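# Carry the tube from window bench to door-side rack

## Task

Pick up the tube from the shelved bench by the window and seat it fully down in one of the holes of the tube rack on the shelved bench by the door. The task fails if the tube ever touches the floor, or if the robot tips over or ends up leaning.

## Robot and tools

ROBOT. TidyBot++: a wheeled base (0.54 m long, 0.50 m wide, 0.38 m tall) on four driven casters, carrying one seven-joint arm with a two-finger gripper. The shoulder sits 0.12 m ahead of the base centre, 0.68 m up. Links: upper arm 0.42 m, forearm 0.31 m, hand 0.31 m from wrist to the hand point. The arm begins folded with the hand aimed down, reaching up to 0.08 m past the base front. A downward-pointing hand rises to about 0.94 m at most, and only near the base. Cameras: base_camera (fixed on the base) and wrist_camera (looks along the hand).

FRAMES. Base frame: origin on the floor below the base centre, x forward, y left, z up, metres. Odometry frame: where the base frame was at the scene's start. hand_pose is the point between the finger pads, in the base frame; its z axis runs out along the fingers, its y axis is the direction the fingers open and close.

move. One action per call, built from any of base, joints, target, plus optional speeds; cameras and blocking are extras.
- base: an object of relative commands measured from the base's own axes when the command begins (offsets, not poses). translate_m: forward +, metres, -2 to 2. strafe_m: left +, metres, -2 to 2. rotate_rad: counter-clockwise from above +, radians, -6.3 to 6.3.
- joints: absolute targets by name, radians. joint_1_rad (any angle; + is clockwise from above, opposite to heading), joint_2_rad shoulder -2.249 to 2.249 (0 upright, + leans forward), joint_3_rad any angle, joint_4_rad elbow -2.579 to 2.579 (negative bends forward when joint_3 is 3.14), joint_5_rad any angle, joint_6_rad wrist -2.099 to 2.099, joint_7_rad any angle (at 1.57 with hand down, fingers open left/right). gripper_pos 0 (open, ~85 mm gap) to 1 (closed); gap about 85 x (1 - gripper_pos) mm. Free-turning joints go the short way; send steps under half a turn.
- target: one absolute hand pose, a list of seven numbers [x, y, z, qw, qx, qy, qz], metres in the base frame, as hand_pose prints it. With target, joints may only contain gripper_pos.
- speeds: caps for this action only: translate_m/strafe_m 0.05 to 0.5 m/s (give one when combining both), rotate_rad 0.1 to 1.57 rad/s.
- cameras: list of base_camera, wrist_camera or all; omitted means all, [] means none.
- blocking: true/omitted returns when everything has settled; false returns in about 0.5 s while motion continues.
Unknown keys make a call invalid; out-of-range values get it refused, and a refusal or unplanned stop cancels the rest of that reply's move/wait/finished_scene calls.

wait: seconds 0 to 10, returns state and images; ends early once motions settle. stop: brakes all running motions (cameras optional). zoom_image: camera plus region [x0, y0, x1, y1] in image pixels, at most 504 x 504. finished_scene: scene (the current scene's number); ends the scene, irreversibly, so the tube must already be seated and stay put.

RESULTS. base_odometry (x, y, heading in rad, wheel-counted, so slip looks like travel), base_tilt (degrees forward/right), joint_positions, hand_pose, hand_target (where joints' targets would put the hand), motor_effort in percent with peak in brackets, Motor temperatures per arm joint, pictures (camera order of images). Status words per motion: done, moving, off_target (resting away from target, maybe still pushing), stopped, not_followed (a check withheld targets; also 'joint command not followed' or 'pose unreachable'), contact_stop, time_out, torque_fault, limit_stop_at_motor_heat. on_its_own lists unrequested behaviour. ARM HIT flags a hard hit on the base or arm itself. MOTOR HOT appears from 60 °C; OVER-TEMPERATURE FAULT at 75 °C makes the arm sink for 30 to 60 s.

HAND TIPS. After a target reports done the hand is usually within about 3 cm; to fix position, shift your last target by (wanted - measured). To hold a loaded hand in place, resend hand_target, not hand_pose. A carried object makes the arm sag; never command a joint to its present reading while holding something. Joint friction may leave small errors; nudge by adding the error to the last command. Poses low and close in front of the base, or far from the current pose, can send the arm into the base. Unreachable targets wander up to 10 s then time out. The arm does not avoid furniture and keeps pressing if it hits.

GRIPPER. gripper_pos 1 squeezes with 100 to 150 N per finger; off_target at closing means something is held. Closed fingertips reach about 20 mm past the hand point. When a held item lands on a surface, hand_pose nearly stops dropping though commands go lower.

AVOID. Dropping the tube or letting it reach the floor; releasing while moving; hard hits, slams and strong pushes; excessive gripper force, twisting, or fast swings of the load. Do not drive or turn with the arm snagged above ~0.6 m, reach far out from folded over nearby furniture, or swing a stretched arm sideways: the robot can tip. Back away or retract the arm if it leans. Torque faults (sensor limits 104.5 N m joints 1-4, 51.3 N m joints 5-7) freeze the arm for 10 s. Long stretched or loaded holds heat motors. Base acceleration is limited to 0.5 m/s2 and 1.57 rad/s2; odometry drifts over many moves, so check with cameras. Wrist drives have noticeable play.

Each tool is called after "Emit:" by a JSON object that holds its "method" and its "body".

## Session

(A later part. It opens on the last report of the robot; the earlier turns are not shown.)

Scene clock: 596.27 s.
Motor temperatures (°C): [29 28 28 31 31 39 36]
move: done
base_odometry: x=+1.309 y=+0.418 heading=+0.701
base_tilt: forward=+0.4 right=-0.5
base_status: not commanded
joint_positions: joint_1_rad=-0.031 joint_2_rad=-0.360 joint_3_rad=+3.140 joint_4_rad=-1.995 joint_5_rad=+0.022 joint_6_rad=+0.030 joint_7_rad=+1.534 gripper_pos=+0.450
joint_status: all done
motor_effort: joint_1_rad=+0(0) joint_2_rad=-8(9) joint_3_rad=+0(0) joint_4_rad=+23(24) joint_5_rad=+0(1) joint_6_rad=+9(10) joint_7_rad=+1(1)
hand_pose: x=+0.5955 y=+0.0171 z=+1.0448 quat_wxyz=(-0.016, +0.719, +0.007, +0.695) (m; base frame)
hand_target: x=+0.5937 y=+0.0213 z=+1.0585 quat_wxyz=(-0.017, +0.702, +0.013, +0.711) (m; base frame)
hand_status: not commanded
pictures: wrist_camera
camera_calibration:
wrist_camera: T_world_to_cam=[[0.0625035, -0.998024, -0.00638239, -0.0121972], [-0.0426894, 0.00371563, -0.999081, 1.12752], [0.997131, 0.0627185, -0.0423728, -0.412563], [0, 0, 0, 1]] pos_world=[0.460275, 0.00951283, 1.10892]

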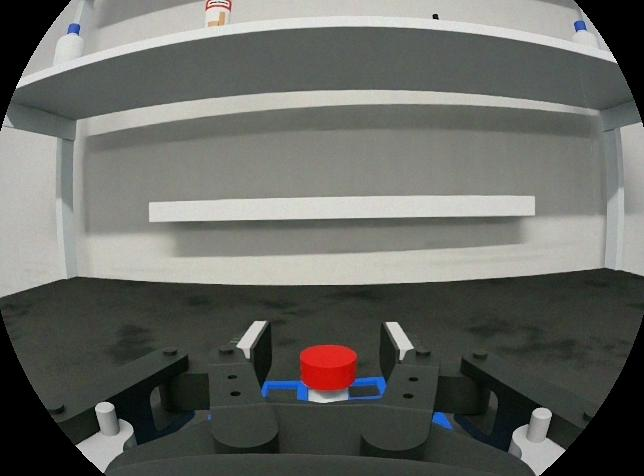

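Emit:
{"method": "move", "body": {"joints": {"gripper_pos": 0.25}, "cameras": []}}

Emit:
{"method": "move", "body": {"joints": {"joint_2_rad": -0.35, "joint_4_rad": -1.7, "joint_6_rad": -0.2}, "cameras": []}}

Emit:
{"method": "move", "body": {"base": {"translate_m": -0.2}, "speeds": {"translate_m": 0.25}, "cameras": []}}

Emit:
{"method": "move", "body": {"joints": {"joint_2_rad": -0.3, "joint_4_rad": -1.5, "joint_6_rad": -1.0}, "cameras": ["wrist_camera"]}}

Emit:
{"method": "zoom_image", "body": {"camera": "wrist_camera", "region": [230, 40, 450, 240]}}

Scene clock: 606.43 s.
Motor temperatures (°C): [29 28 28 31 31 39 36]
move: done
base_odometry: x=+1.309 y=+0.418 heading=+0.701
base_tilt: forward=+0.3 right=-0.4
base_status: not commanded
joint_positions: joint_1_rad=-0.031 joint_2_rad=-0.360 joint_3_rad=+3.140 joint_4_rad=-1.995 joint_5_rad=+0.022 joint_6_rad=+0.030 joint_7_rad=+1.534 gripper_pos=+0.250
joint_status: all done
motor_effort: joint_1_rad=+0(1) joint_2_rad=-8(8) joint_3_rad=+0(0) joint_4_rad=+24(24) joint_5_rad=+1(1) joint_6_rad=+8(9) joint_7_rad=+1(1)
hand_pose: x=+0.5955 y=+0.0171 z=+1.0448 quat_wxyz=(-0.016, +0.719, +0.007, +0.695) (m; base frame)
hand_target: x=+0.5937 y=+0.0213 z=+1.0585 quat_wxyz=(-0.017, +0.702, +0.013, +0.711) (m; base frame)
hand_status: not commanded
pictures: none
No camera images: "cameras" was empty.

Scene clock: 607.83 s.
Motor temperatures (°C): [29 28 28 31 31 39 36]
move: done
base_odometry: x=+1.309 y=+0.418 heading=+0.701
base_tilt: forward=+0.3 right=-0.4
base_status: not commanded
joint_positions: joint_1_rad=-0.031 joint_2_rad=-0.359 joint_3_rad=+3.140 joint_4_rad=-1.704 joint_5_rad=+0.022 joint_6_rad=-0.121 joint_7_rad=+1.534 gripper_pos=+0.250
joint_status: all done
motor_effort: joint_1_rad=+0(1) joint_2_rad=-8(9) joint_3_rad=+0(0) joint_4_rad=+23(25) joint_5_rad=+0(1) joint_6_rad=+8(10) joint_7_rad=+1(1)
hand_pose: x=+0.5867 y=+0.0158 z=+1.1786 quat_wxyz=(-0.016, +0.669, +0.005, +0.743) (m; base frame)
hand_target: x=+0.5922 y=+0.0213 z=+1.1524 quat_wxyz=(-0.017, +0.700, +0.013, +0.714) (m; base frame)
hand_status: not commanded
pictures: none
No camera images: "cameras" was empty.

Scene clock: 609.57 s.
Motor temperatures (°C): [29 28 28 31 31 39 36]
move: done
base_odometry: x=+1.156 y=+0.289 heading=+0.701
base_tilt: forward=+0.3 right=-0.4
base_status: done
joint_positions: joint_1_rad=-0.032 joint_2_rad=-0.355 joint_3_rad=+3.140 joint_4_rad=-1.703 joint_5_rad=+0.022 joint_6_rad=-0.125 joint_7_rad=+1.534 gripper_pos=+0.250
joint_status: not commanded
motor_effort: joint_1_rad=+0(1) joint_2_rad=-8(12) joint_3_rad=+0(1) joint_4_rad=+23(24) joint_5_rad=+1(1) joint_6_rad=+8(10) joint_7_rad=+0(2)
hand_pose: x=+0.5890 y=+0.0164 z=+1.1759 quat_wxyz=(-0.017, +0.672, +0.005, +0.740) (m; base frame)
hand_target: x=+0.5922 y=+0.0213 z=+1.1524 quat_wxyz=(-0.017, +0.700, +0.013, +0.714) (m; base frame)
hand_status: not commanded
pictures: none
No camera images: "cameras" was empty.

Scene clock: 611.23 s.
Motor temperatures (°C): [29 28 28 31 31 39 36]
move: done
base_odometry: x=+1.156 y=+0.289 heading=+0.701
base_tilt: forward=+0.3 right=-0.4
base_status: not commanded
joint_positions: joint_1_rad=-0.032 joint_2_rad=-0.313 joint_3_rad=+3.140 joint_4_rad=-1.508 joint_5_rad=+0.022 joint_6_rad=-0.920 joint_7_rad=+1.534 gripper_pos=+0.250
joint_status: all done
motor_effort: joint_1_rad=+0(0) joint_2_rad=-7(9) joint_3_rad=+0(0) joint_4_rad=+21(24) joint_5_rad=+1(1) joint_6_rad=+8(10) joint_7_rad=+1(1)
hand_pose: x=+0.5481 y=+0.0103 z=+1.0364 quat_wxyz=(-0.006, +0.871, +0.000, +0.491) (m; base frame)
hand_target: x=+0.5389 y=+0.0190 z=+1.0145 quat_wxyz=(-0.011, +0.891, +0.016, +0.453) (m; base frame)
hand_status: not commanded
pictures: wrist_camera
camera_calibration:
wrist_camera: T_world_to_cam=[[0.0361524, -0.999178, -0.0183628, 0.0108728], [-0.524875, -0.00334836, -0.851173, 1.22814], [0.850411, 0.0404101, -0.524564, 0.215096], [0, 0, 0, 1]] pos_world=[0.461307, 0.00628407, 1.15839]

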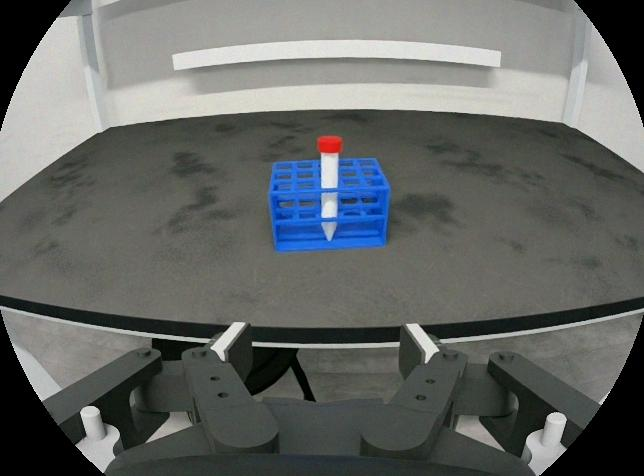

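Scaled by 2.291.

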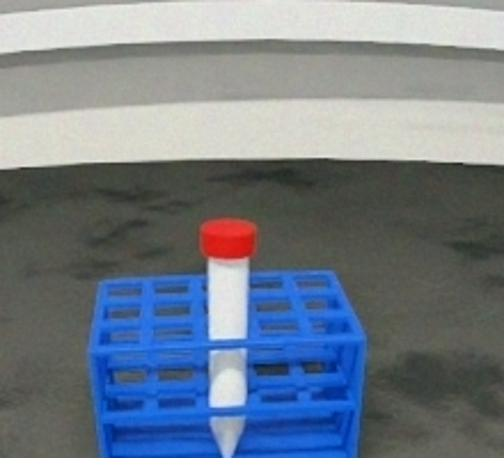

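Emit:
{"method": "finished_scene", "body": {"scene": 2}}

The scene is finished: the task was done.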